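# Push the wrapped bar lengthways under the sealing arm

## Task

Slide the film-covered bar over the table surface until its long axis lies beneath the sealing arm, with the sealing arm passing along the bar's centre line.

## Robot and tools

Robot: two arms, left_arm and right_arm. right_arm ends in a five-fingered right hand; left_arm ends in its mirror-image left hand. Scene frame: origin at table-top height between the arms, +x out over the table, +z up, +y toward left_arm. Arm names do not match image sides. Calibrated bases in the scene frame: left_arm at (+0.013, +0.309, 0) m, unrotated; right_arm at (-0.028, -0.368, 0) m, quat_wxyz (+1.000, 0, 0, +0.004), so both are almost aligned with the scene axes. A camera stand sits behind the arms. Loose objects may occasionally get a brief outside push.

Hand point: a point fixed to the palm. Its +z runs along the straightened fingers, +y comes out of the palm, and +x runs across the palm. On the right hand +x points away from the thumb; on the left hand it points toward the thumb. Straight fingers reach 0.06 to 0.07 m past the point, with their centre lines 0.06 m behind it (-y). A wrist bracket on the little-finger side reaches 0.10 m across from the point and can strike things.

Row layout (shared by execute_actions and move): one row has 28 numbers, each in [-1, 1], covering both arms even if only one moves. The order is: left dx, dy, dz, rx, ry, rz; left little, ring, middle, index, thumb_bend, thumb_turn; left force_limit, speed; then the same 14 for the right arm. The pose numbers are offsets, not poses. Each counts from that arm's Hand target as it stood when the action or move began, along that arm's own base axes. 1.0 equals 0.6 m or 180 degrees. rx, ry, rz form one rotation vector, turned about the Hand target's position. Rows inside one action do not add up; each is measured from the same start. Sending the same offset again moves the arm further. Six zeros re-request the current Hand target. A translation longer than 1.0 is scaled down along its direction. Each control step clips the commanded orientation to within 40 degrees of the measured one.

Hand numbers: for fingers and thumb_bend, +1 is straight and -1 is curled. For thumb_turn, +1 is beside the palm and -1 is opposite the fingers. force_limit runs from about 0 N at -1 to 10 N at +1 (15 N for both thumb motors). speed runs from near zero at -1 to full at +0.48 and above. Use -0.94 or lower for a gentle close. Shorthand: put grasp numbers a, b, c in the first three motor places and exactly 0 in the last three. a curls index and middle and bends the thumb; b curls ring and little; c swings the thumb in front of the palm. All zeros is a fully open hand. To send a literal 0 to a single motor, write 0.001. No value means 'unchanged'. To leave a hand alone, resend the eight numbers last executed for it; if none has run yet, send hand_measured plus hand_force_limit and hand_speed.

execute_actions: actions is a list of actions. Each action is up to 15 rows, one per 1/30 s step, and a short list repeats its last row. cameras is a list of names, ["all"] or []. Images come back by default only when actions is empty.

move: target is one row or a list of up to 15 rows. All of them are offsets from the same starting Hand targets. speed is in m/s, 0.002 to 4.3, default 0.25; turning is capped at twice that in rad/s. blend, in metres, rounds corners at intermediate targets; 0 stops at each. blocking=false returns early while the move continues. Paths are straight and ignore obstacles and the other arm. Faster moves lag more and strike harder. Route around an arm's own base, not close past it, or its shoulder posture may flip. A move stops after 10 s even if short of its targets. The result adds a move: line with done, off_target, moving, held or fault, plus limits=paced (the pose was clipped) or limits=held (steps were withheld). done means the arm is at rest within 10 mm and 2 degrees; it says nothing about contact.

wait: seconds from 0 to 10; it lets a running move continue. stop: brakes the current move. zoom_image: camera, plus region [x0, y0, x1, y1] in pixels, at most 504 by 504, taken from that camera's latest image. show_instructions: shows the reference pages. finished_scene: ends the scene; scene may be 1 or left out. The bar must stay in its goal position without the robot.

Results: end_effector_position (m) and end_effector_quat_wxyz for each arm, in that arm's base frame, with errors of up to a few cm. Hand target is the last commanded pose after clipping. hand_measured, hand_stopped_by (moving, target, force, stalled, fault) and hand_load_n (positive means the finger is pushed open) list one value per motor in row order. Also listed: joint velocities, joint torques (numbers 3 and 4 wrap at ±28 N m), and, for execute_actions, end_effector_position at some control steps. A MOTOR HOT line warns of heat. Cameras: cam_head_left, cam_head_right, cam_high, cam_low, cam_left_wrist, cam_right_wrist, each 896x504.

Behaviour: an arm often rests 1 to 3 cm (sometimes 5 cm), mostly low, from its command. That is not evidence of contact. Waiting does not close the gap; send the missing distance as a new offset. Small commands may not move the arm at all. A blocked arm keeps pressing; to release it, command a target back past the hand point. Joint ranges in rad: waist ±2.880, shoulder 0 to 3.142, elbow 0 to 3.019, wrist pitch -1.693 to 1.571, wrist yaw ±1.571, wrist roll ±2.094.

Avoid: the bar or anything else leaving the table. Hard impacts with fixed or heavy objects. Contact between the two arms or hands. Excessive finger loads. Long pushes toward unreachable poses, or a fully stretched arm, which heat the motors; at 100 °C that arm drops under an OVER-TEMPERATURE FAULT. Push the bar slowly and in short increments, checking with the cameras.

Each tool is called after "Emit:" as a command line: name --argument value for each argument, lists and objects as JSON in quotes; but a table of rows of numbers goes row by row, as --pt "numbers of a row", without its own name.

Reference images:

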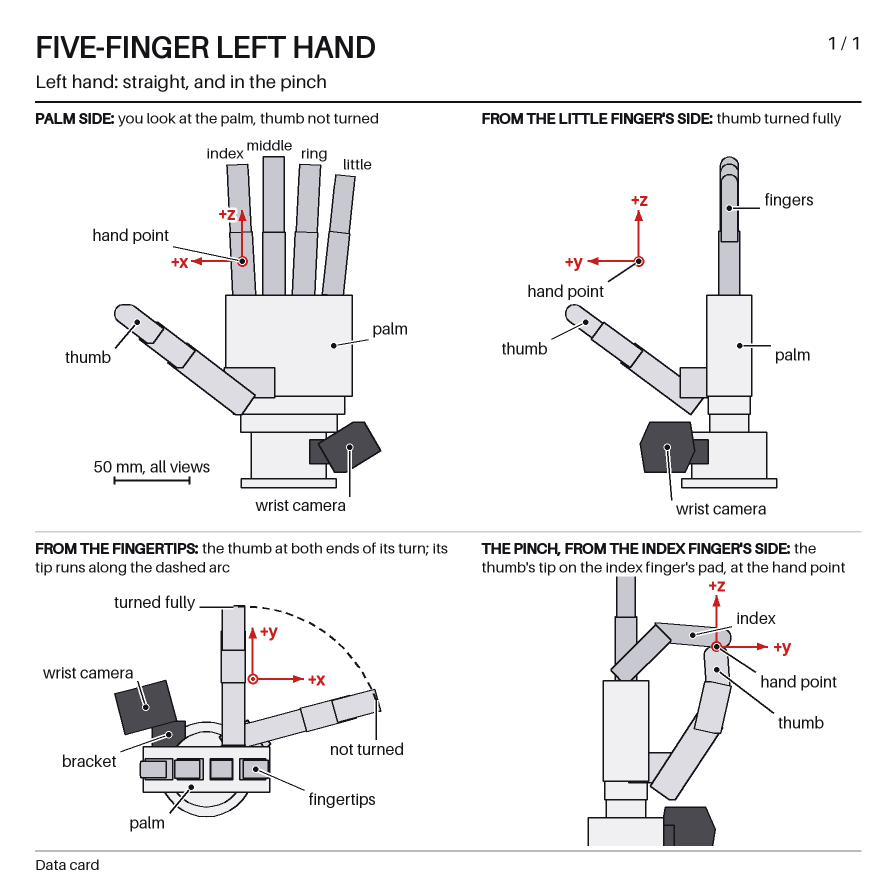

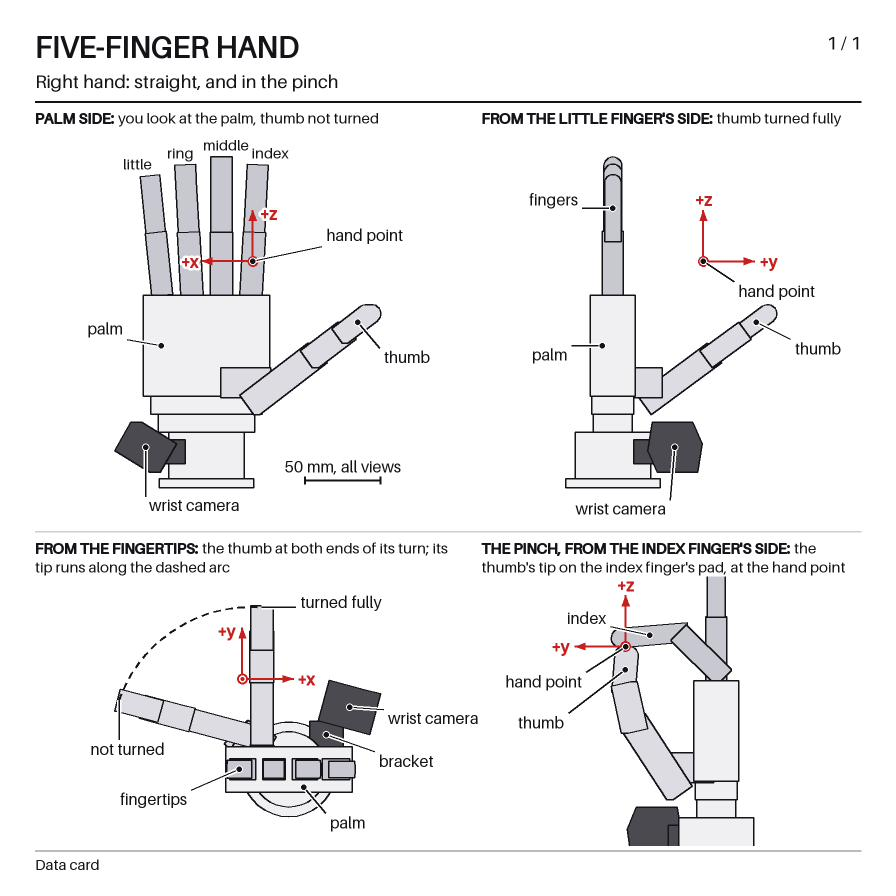

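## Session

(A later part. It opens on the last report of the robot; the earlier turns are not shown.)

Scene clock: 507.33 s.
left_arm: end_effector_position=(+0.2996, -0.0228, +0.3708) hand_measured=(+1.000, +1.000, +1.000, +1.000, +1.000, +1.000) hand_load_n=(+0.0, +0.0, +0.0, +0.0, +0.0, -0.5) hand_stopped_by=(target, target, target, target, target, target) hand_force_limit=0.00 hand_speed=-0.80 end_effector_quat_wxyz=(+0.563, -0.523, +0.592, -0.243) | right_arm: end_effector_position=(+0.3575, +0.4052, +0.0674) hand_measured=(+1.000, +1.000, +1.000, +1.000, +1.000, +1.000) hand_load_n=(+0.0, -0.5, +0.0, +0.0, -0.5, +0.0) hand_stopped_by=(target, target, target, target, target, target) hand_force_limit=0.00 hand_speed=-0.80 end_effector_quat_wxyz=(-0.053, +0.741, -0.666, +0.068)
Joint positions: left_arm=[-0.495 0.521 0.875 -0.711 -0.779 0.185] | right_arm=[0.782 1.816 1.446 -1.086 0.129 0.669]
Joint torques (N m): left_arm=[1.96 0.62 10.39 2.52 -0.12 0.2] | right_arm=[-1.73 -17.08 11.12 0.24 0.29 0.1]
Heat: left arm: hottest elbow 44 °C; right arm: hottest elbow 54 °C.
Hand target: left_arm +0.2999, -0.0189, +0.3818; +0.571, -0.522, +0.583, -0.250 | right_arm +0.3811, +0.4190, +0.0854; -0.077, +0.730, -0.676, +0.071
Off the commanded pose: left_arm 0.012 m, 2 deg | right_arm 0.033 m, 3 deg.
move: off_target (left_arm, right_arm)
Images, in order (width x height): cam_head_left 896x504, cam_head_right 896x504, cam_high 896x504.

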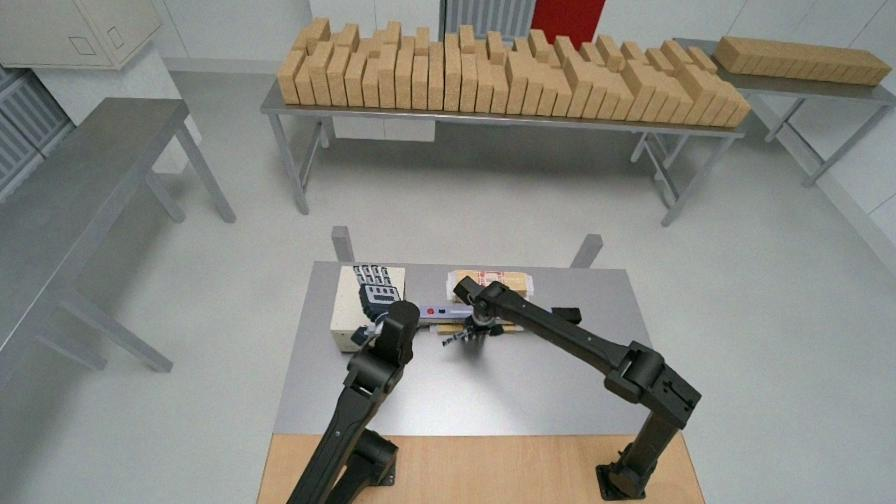

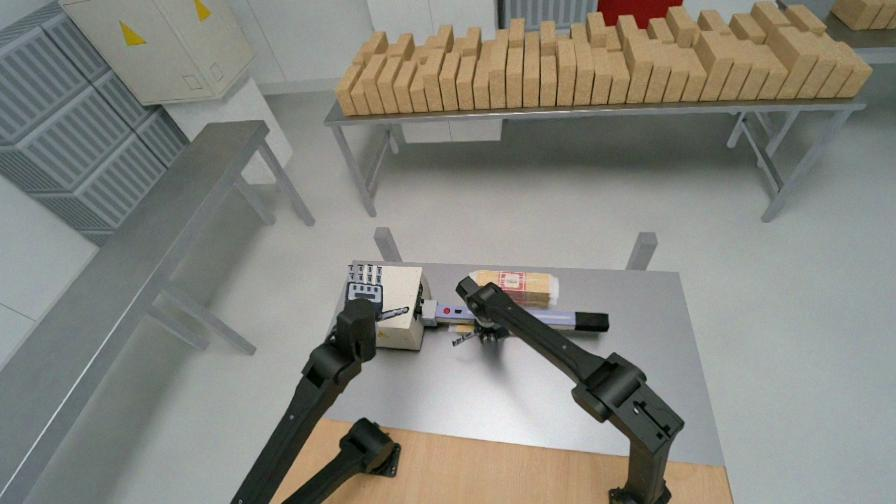

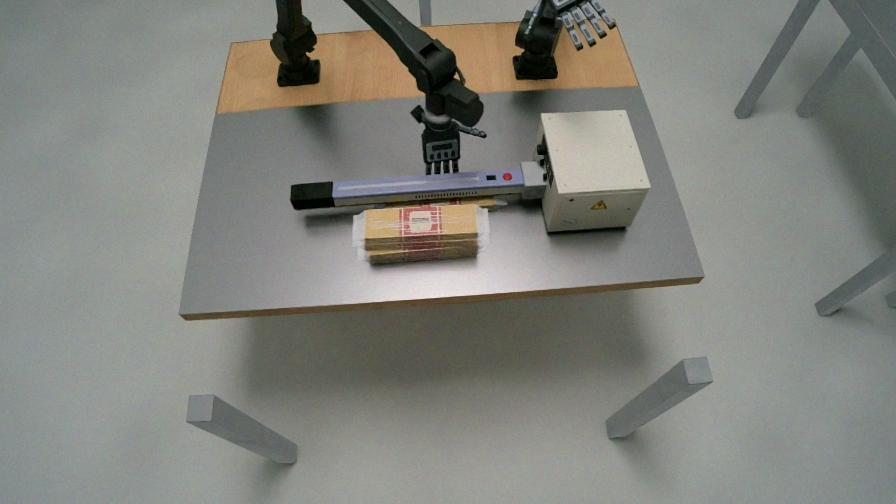

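Emit:
move --pt "0 0 0 0 0 0 0 0 0 0 0 0 0 -0.8 -0.06 0 0 0 0 0 0 0 0 0 0 0 0 -0.8" --pt "0 0 0 0 0 0 0 0 0 0 0 0 0 -0.8 -0.06 0.105 0 0 0 -0.028 0 0 0 0 0 0 0 -0.8" --speed 0.08 --cameras '["cam_high", "cam_head_left", "cam_head_right"]'

Emit:
zoom_image --camera "cam_high" --region '[360, 150, 510, 220]'

Emit:
zoom_image --camera "cam_head_left" --region '[420, 295, 540, 355]'

Emit:
zoom_image --camera "cam_head_right" --region '[440, 295, 560, 355]'

Scene clock: 534.40 s.
left_arm: end_effector_position=(+0.2996, -0.0228, +0.3708) hand_measured=(+1.000, +1.000, +1.000, +1.000, +1.000, +1.000) hand_load_n=(+0.0, -0.5, +0.0, +0.0, +0.0, +0.0) hand_stopped_by=(target, target, target, target, target, target) hand_force_limit=0.00 hand_speed=-0.80 end_effector_quat_wxyz=(+0.563, -0.523, +0.592, -0.243) | right_arm: end_effector_position=(+0.3343, +0.4628, +0.0702) hand_measured=(+1.000, +1.000, +1.000, +1.000, +1.000, +1.000) hand_load_n=(+0.0, +0.0, +0.0, +0.0, +0.0, +0.0) hand_stopped_by=(target, target, target, target, target, target) hand_force_limit=0.00 hand_speed=-0.80 end_effector_quat_wxyz=(-0.055, +0.704, -0.704, +0.075)
Joint positions: left_arm=[-0.495 0.521 0.875 -0.711 -0.779 0.185] | right_arm=[0.886 1.869 1.532 -1.14 0.16 0.878]
Joint torques (N m): left_arm=[1.9 0.73 10.47 2.41 -0.11 0.2] | right_arm=[-0.44 -17.79 10.82 -0.02 0.28 0.14]
Heat: left arm: hottest elbow 44 °C; right arm: hottest elbow 54 °C.
Hand target: left_arm +0.2999, -0.0189, +0.3818; +0.571, -0.522, +0.583, -0.250 | right_arm +0.3452, +0.4820, +0.0855; -0.074, +0.699, -0.707, +0.074
Off the commanded pose: left_arm 0.012 m, 2 deg | right_arm 0.027 m, 2 deg.
move: off_target (left_arm, right_arm)
Images, in order (width x height): cam_head_left 896x504, cam_head_right 896x504, cam_high 896x504.

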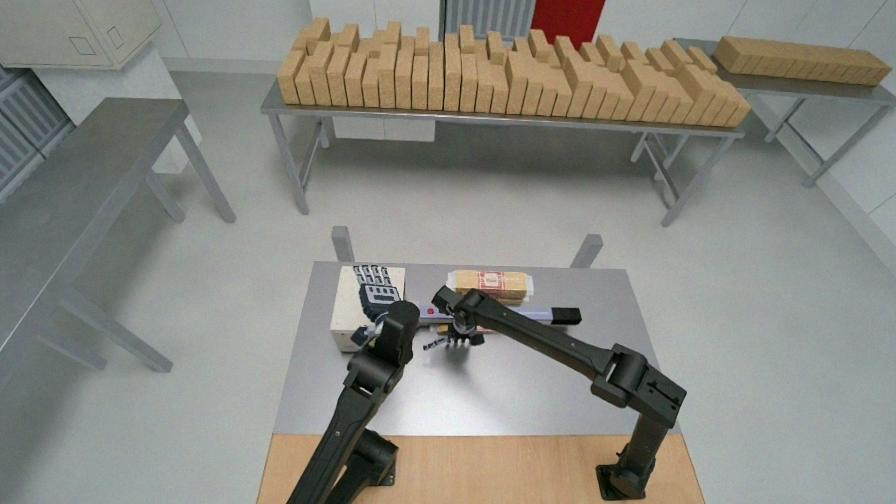

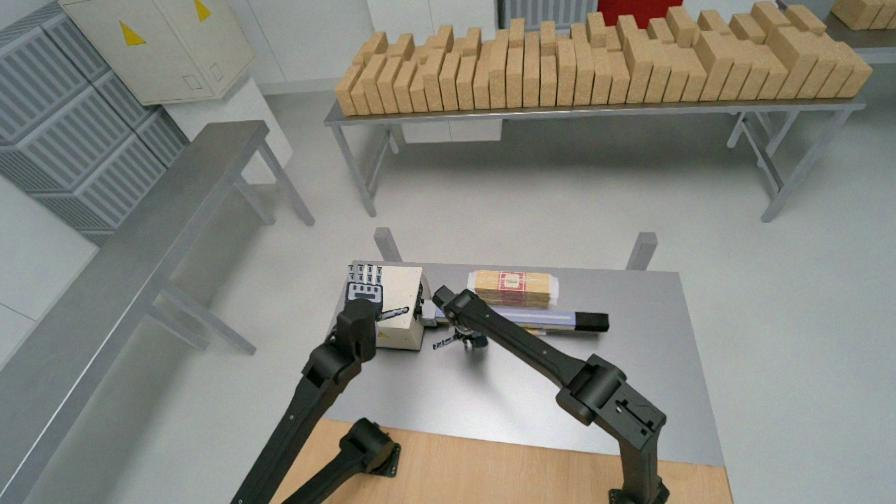

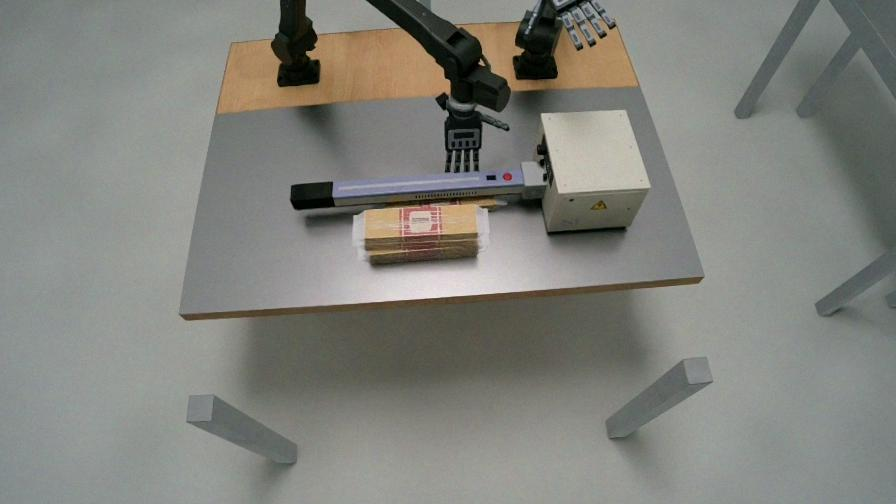

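Scaled by 3.360 from the camera's 896x504 image, which has a finer 1280x720 frame.

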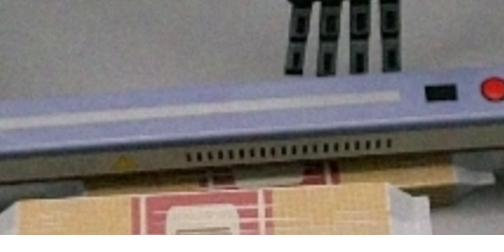

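Scaled by 4.200 from the camera's 896x504 image, which has a finer 1280x720 frame.

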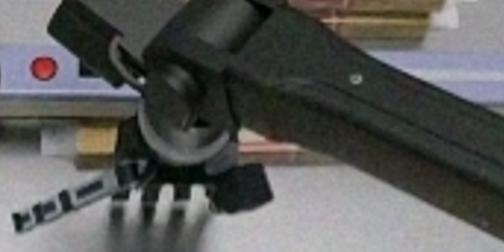

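Scaled by 4.200 from the camera's 896x504 image, which has a finer 1280x720 frame.

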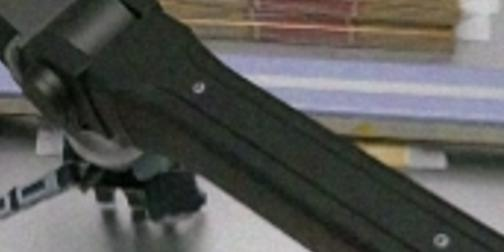

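Emit:
move --target '[0,0,0,0,0,0,0,0,0,0,0,0,0,-0.8,0.056,-0.01,0.001,0,0,0,0,0,0,0,0,0,0,-0.8]' --speed 0.06 --cameras '["cam_high", "cam_head_left", "cam_head_right"]'

Emit:
zoom_image --camera "cam_high" --region '[360, 150, 510, 220]'

Emit:
zoom_image --camera "cam_head_left" --region '[420, 295, 540, 355]'

Emit:
zoom_image --camera "cam_head_right" --region '[440, 295, 560, 355]'

Scene clock: 546.80 s.
left_arm: end_effector_position=(+0.2996, -0.0228, +0.3708) hand_measured=(+1.000, +1.000, +1.000, +1.000, +1.000, +1.000) hand_load_n=(+0.0, +0.0, +0.0, +0.0, +0.0, +0.0) hand_stopped_by=(target, target, target, target, target, target) hand_force_limit=0.00 hand_speed=-0.80 end_effector_quat_wxyz=(+0.563, -0.523, +0.592, -0.243) | right_arm: end_effector_position=(+0.3619, +0.4640, +0.0699) hand_measured=(+1.000, +1.000, +1.000, +1.000, +1.000, +1.000) hand_load_n=(+0.0, +0.0, -0.5, +0.0, +0.0, +0.0) hand_stopped_by=(target, target, target, target, target, target) hand_force_limit=0.00 hand_speed=-0.80 end_effector_quat_wxyz=(-0.056, +0.698, -0.710, +0.075)
Joint positions: left_arm=[-0.495 0.521 0.875 -0.711 -0.779 0.185] | right_arm=[0.851 1.912 1.596 -1.155 0.159 0.86]
Joint torques (N m): left_arm=[1.79 0.79 10.47 2.52 -0.13 0.2] | right_arm=[-1.49 -18.73 10.88 -0.01 0.13 -0.16]
Heat: left arm: hottest elbow 44 °C; right arm: hottest elbow 55 °C.
Hand target: left_arm +0.2999, -0.0189, +0.3818; +0.571, -0.522, +0.583, -0.250 | right_arm +0.3788, +0.4759, +0.0861; -0.074, +0.699, -0.707, +0.074
Off the commanded pose: left_arm 0.012 m, 2 deg | right_arm 0.026 m, 2 deg.
move: off_target (left_arm, right_arm)
Images, in order (width x height): cam_head_left 896x504, cam_head_right 896x504, cam_high 896x504.

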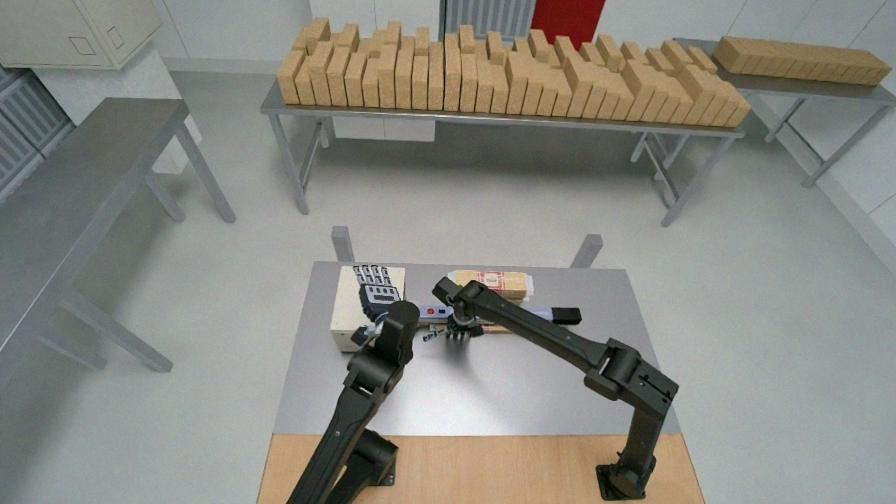

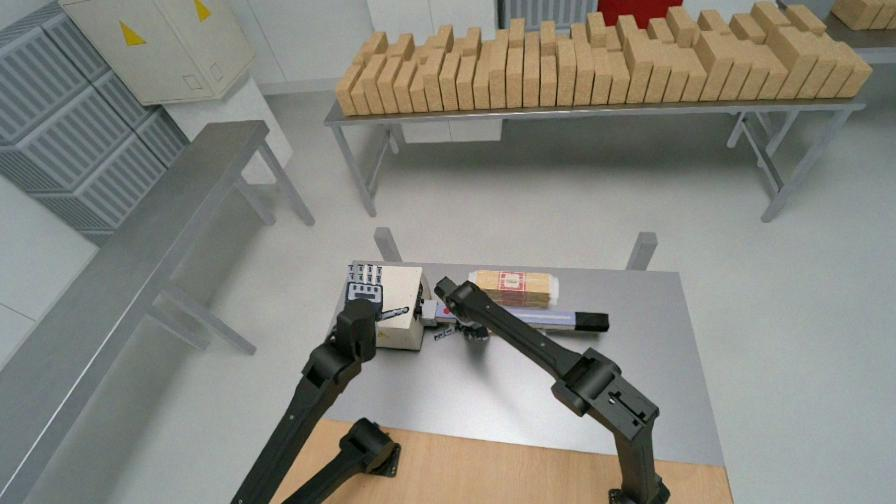

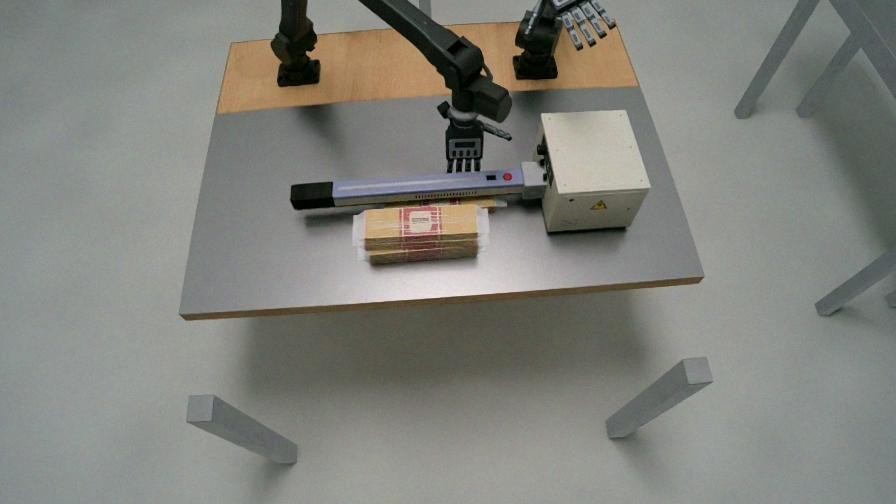

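Scaled by 3.360 from the camera's 896x504 image, which has a finer 1280x720 frame.

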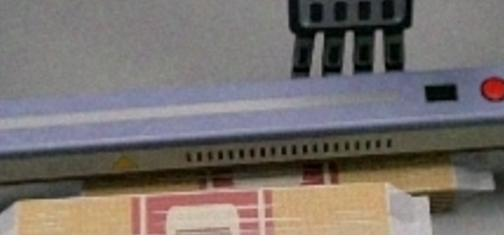

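Scaled by 4.200 from the camera's 896x504 image, which has a finer 1280x720 frame.

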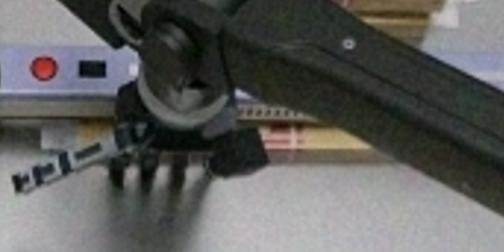

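Scaled by 4.200 from the camera's 896x504 image, which has a finer 1280x720 frame.

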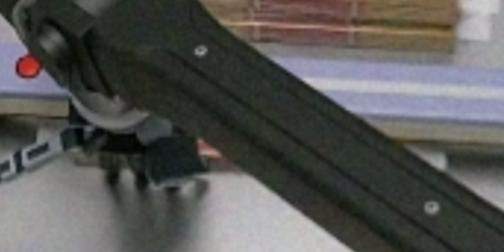

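Emit:
zoom_image --camera "cam_head_left" --region '[425, 310, 525, 345]'

Emit:
zoom_image --camera "cam_high" --region '[380, 170, 510, 220]'

Scaled by 5.040 from the camera's 896x504 image, which has a finer 1280x720 frame.

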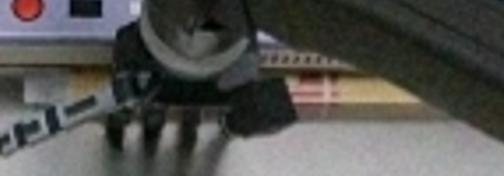

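Scaled by 3.877 from the camera's 896x504 image, which has a finer 1280x720 frame.

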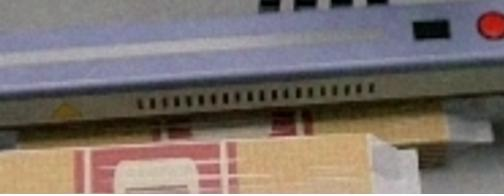

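Emit:
move --pt "0 0 0 0 0 0 0 0 0 0 0 0 0 -0.8 -0.09 0 0 0 0 0 0 0 0 0 0 0 0 -0.8" --pt "0 0 0 0 0 0 0 0 0 0 0 0 0 -0.8 -0.2 -0.4 0.1 0 0 0 0 0 0 0 0 0 0 -0.8" --speed '[0.1,0.3]' --blend 0.02 --cameras '["cam_high", "cam_head_left", "cam_head_right", "cam_left_wrist"]'

Emit:
zoom_image --camera "cam_high" --region '[370, 160, 510, 220]'

Emit:
zoom_image --camera "cam_head_left" --region '[420, 290, 590, 360]'

Emit:
zoom_image --camera "cam_head_right" --region '[440, 290, 610, 360]'

Scene clock: 573.57 s.
left_arm: end_effector_position=(+0.2996, -0.0228, +0.3708) hand_measured=(+1.000, +1.000, +1.000, +1.000, +1.000, +1.000) hand_load_n=(+0.0, +0.0, +0.0, +0.0, +0.0, +0.0) hand_stopped_by=(target, target, target, target, target, target) hand_force_limit=0.00 hand_speed=-0.80 end_effector_quat_wxyz=(+0.563, -0.523, +0.592, -0.243) | right_arm: end_effector_position=(+0.2616, +0.2420, +0.1453) hand_measured=(+1.000, +1.000, +1.000, +1.000, +1.000, +1.000) hand_load_n=(+0.0, +0.0, +0.0, +0.0, +0.0, +0.0) hand_stopped_by=(target, target, target, target, target, target) hand_force_limit=0.00 hand_speed=-0.80 end_effector_quat_wxyz=(-0.077, +0.696, -0.710, +0.076)
Joint positions: left_arm=[-0.495 0.521 0.875 -0.711 -0.779 0.185] | right_arm=[0.648 1.244 1.005 -1.158 0.13 0.656]
Joint torques (N m): left_arm=[2.2 0.73 10.33 2.51 -0.13 0.2] | right_arm=[-1.49 -9.52 6.58 0.13 0 -0.15]
Heat: left arm: hottest elbow 44 °C; right arm: hottest elbow 58 °C.
Hand target: left_arm +0.2999, -0.0189, +0.3818; +0.571, -0.522, +0.583, -0.250 | right_arm +0.2587, +0.2360, +0.1461; -0.074, +0.699, -0.707, +0.074
Off the commanded pose: left_arm 0.012 m, 2 deg | right_arm 0.007 m, 1 deg.
move: off_target (left_arm)
Images, in order (width x height): cam_head_left 896x504, cam_head_right 896x504, cam_high 896x504, cam_left_wrist 896x504.

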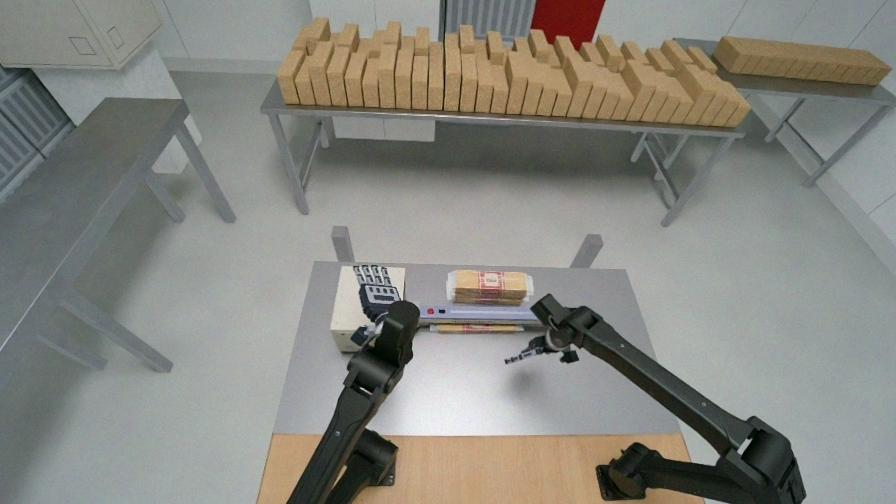

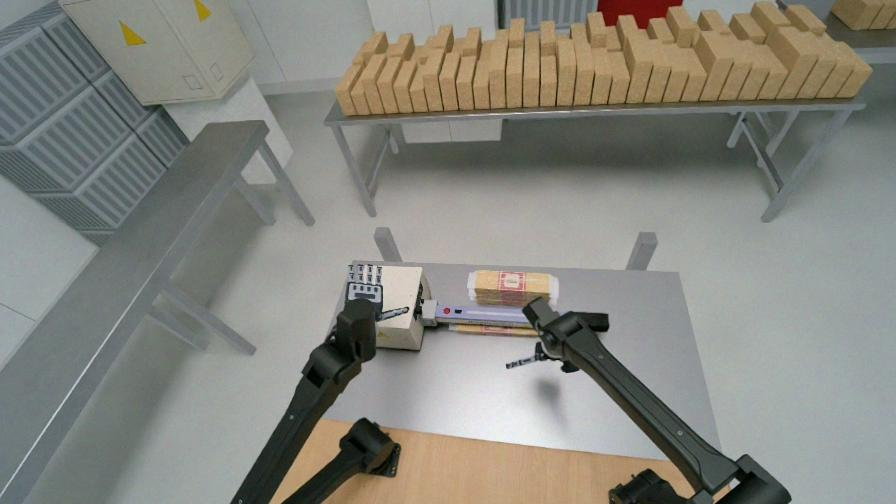

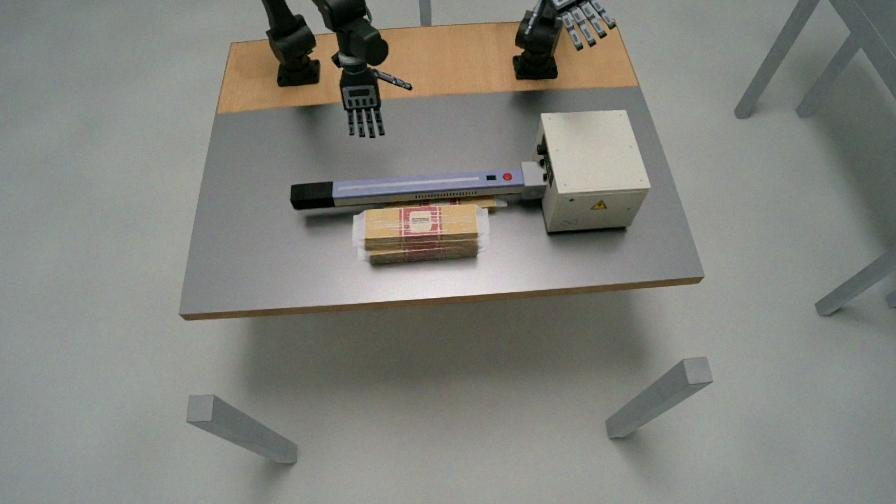

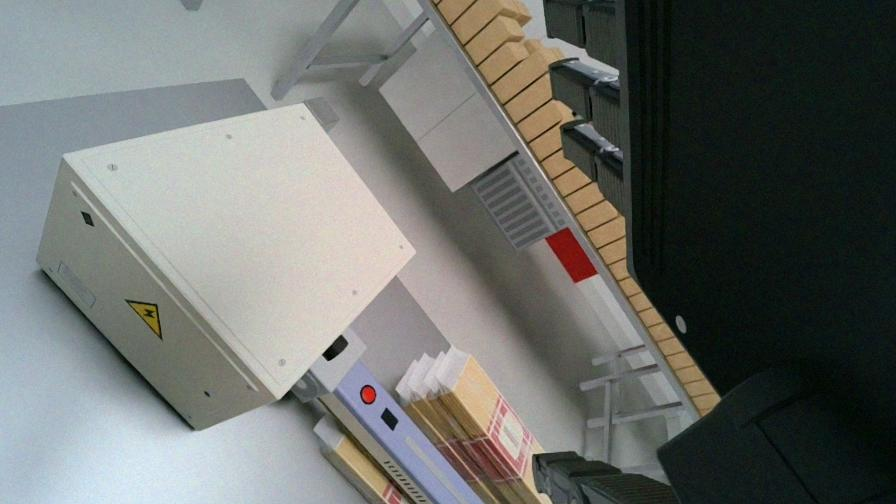

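Scaled by 3.600 from the camera's 896x504 image, which has a finer 1280x720 frame.

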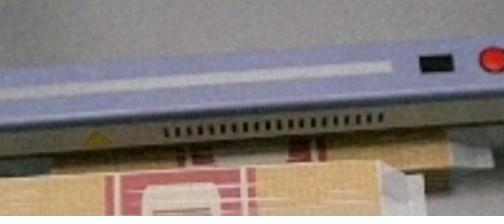

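Scaled by 2.965 from the camera's 896x504 image, which has a finer 1280x720 frame.

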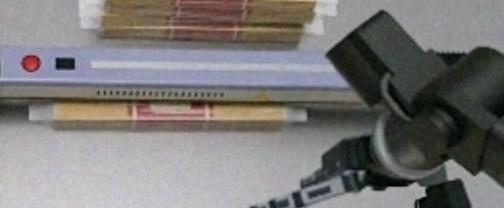

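Scaled by 2.965 from the camera's 896x504 image, which has a finer 1280x720 frame.

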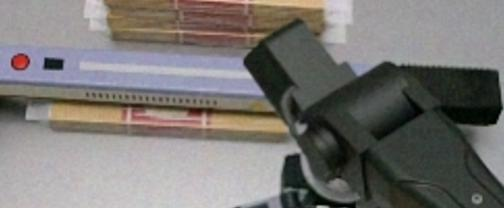

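Emit:
zoom_image --camera "cam_high" --region '[460, 175, 530, 225]'

Emit:
zoom_image --camera "cam_high" --region '[360, 175, 430, 225]'

Emit:
zoom_image --camera "cam_head_left" --region '[425, 300, 535, 345]'

Emit:
zoom_image --camera "cam_left_wrist" --region '[280, 330, 560, 504]'

Scaled by 7.200 from the camera's 896x504 image, which has a finer 1280x720 frame.

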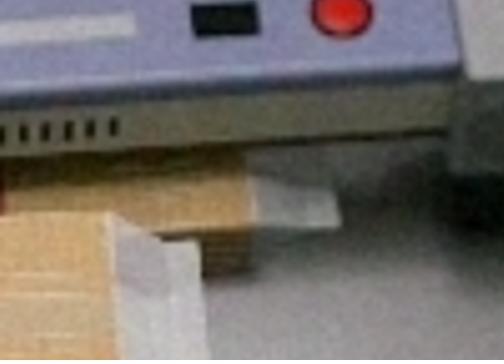

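Scaled by 7.200 from the camera's 896x504 image, which has a finer 1280x720 frame.

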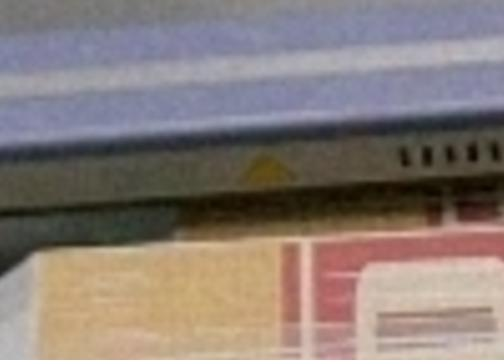

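Scaled by 4.582 from the camera's 896x504 image, which has a finer 1280x720 frame.

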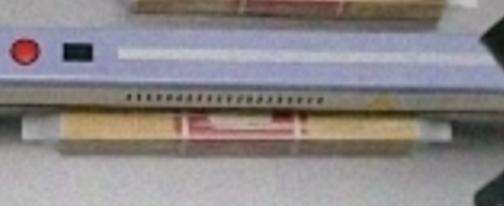

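Scaled by 1.800 from the camera's 896x504 image, which has a finer 1280x720 frame.

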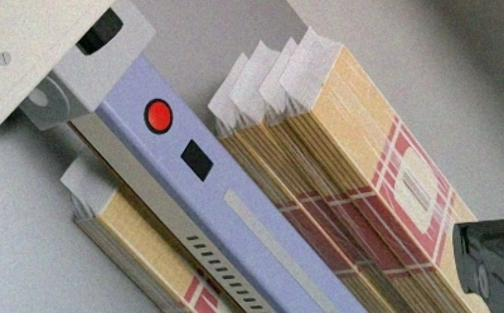

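Emit:
finished_scene

The scene is finished: the task was done.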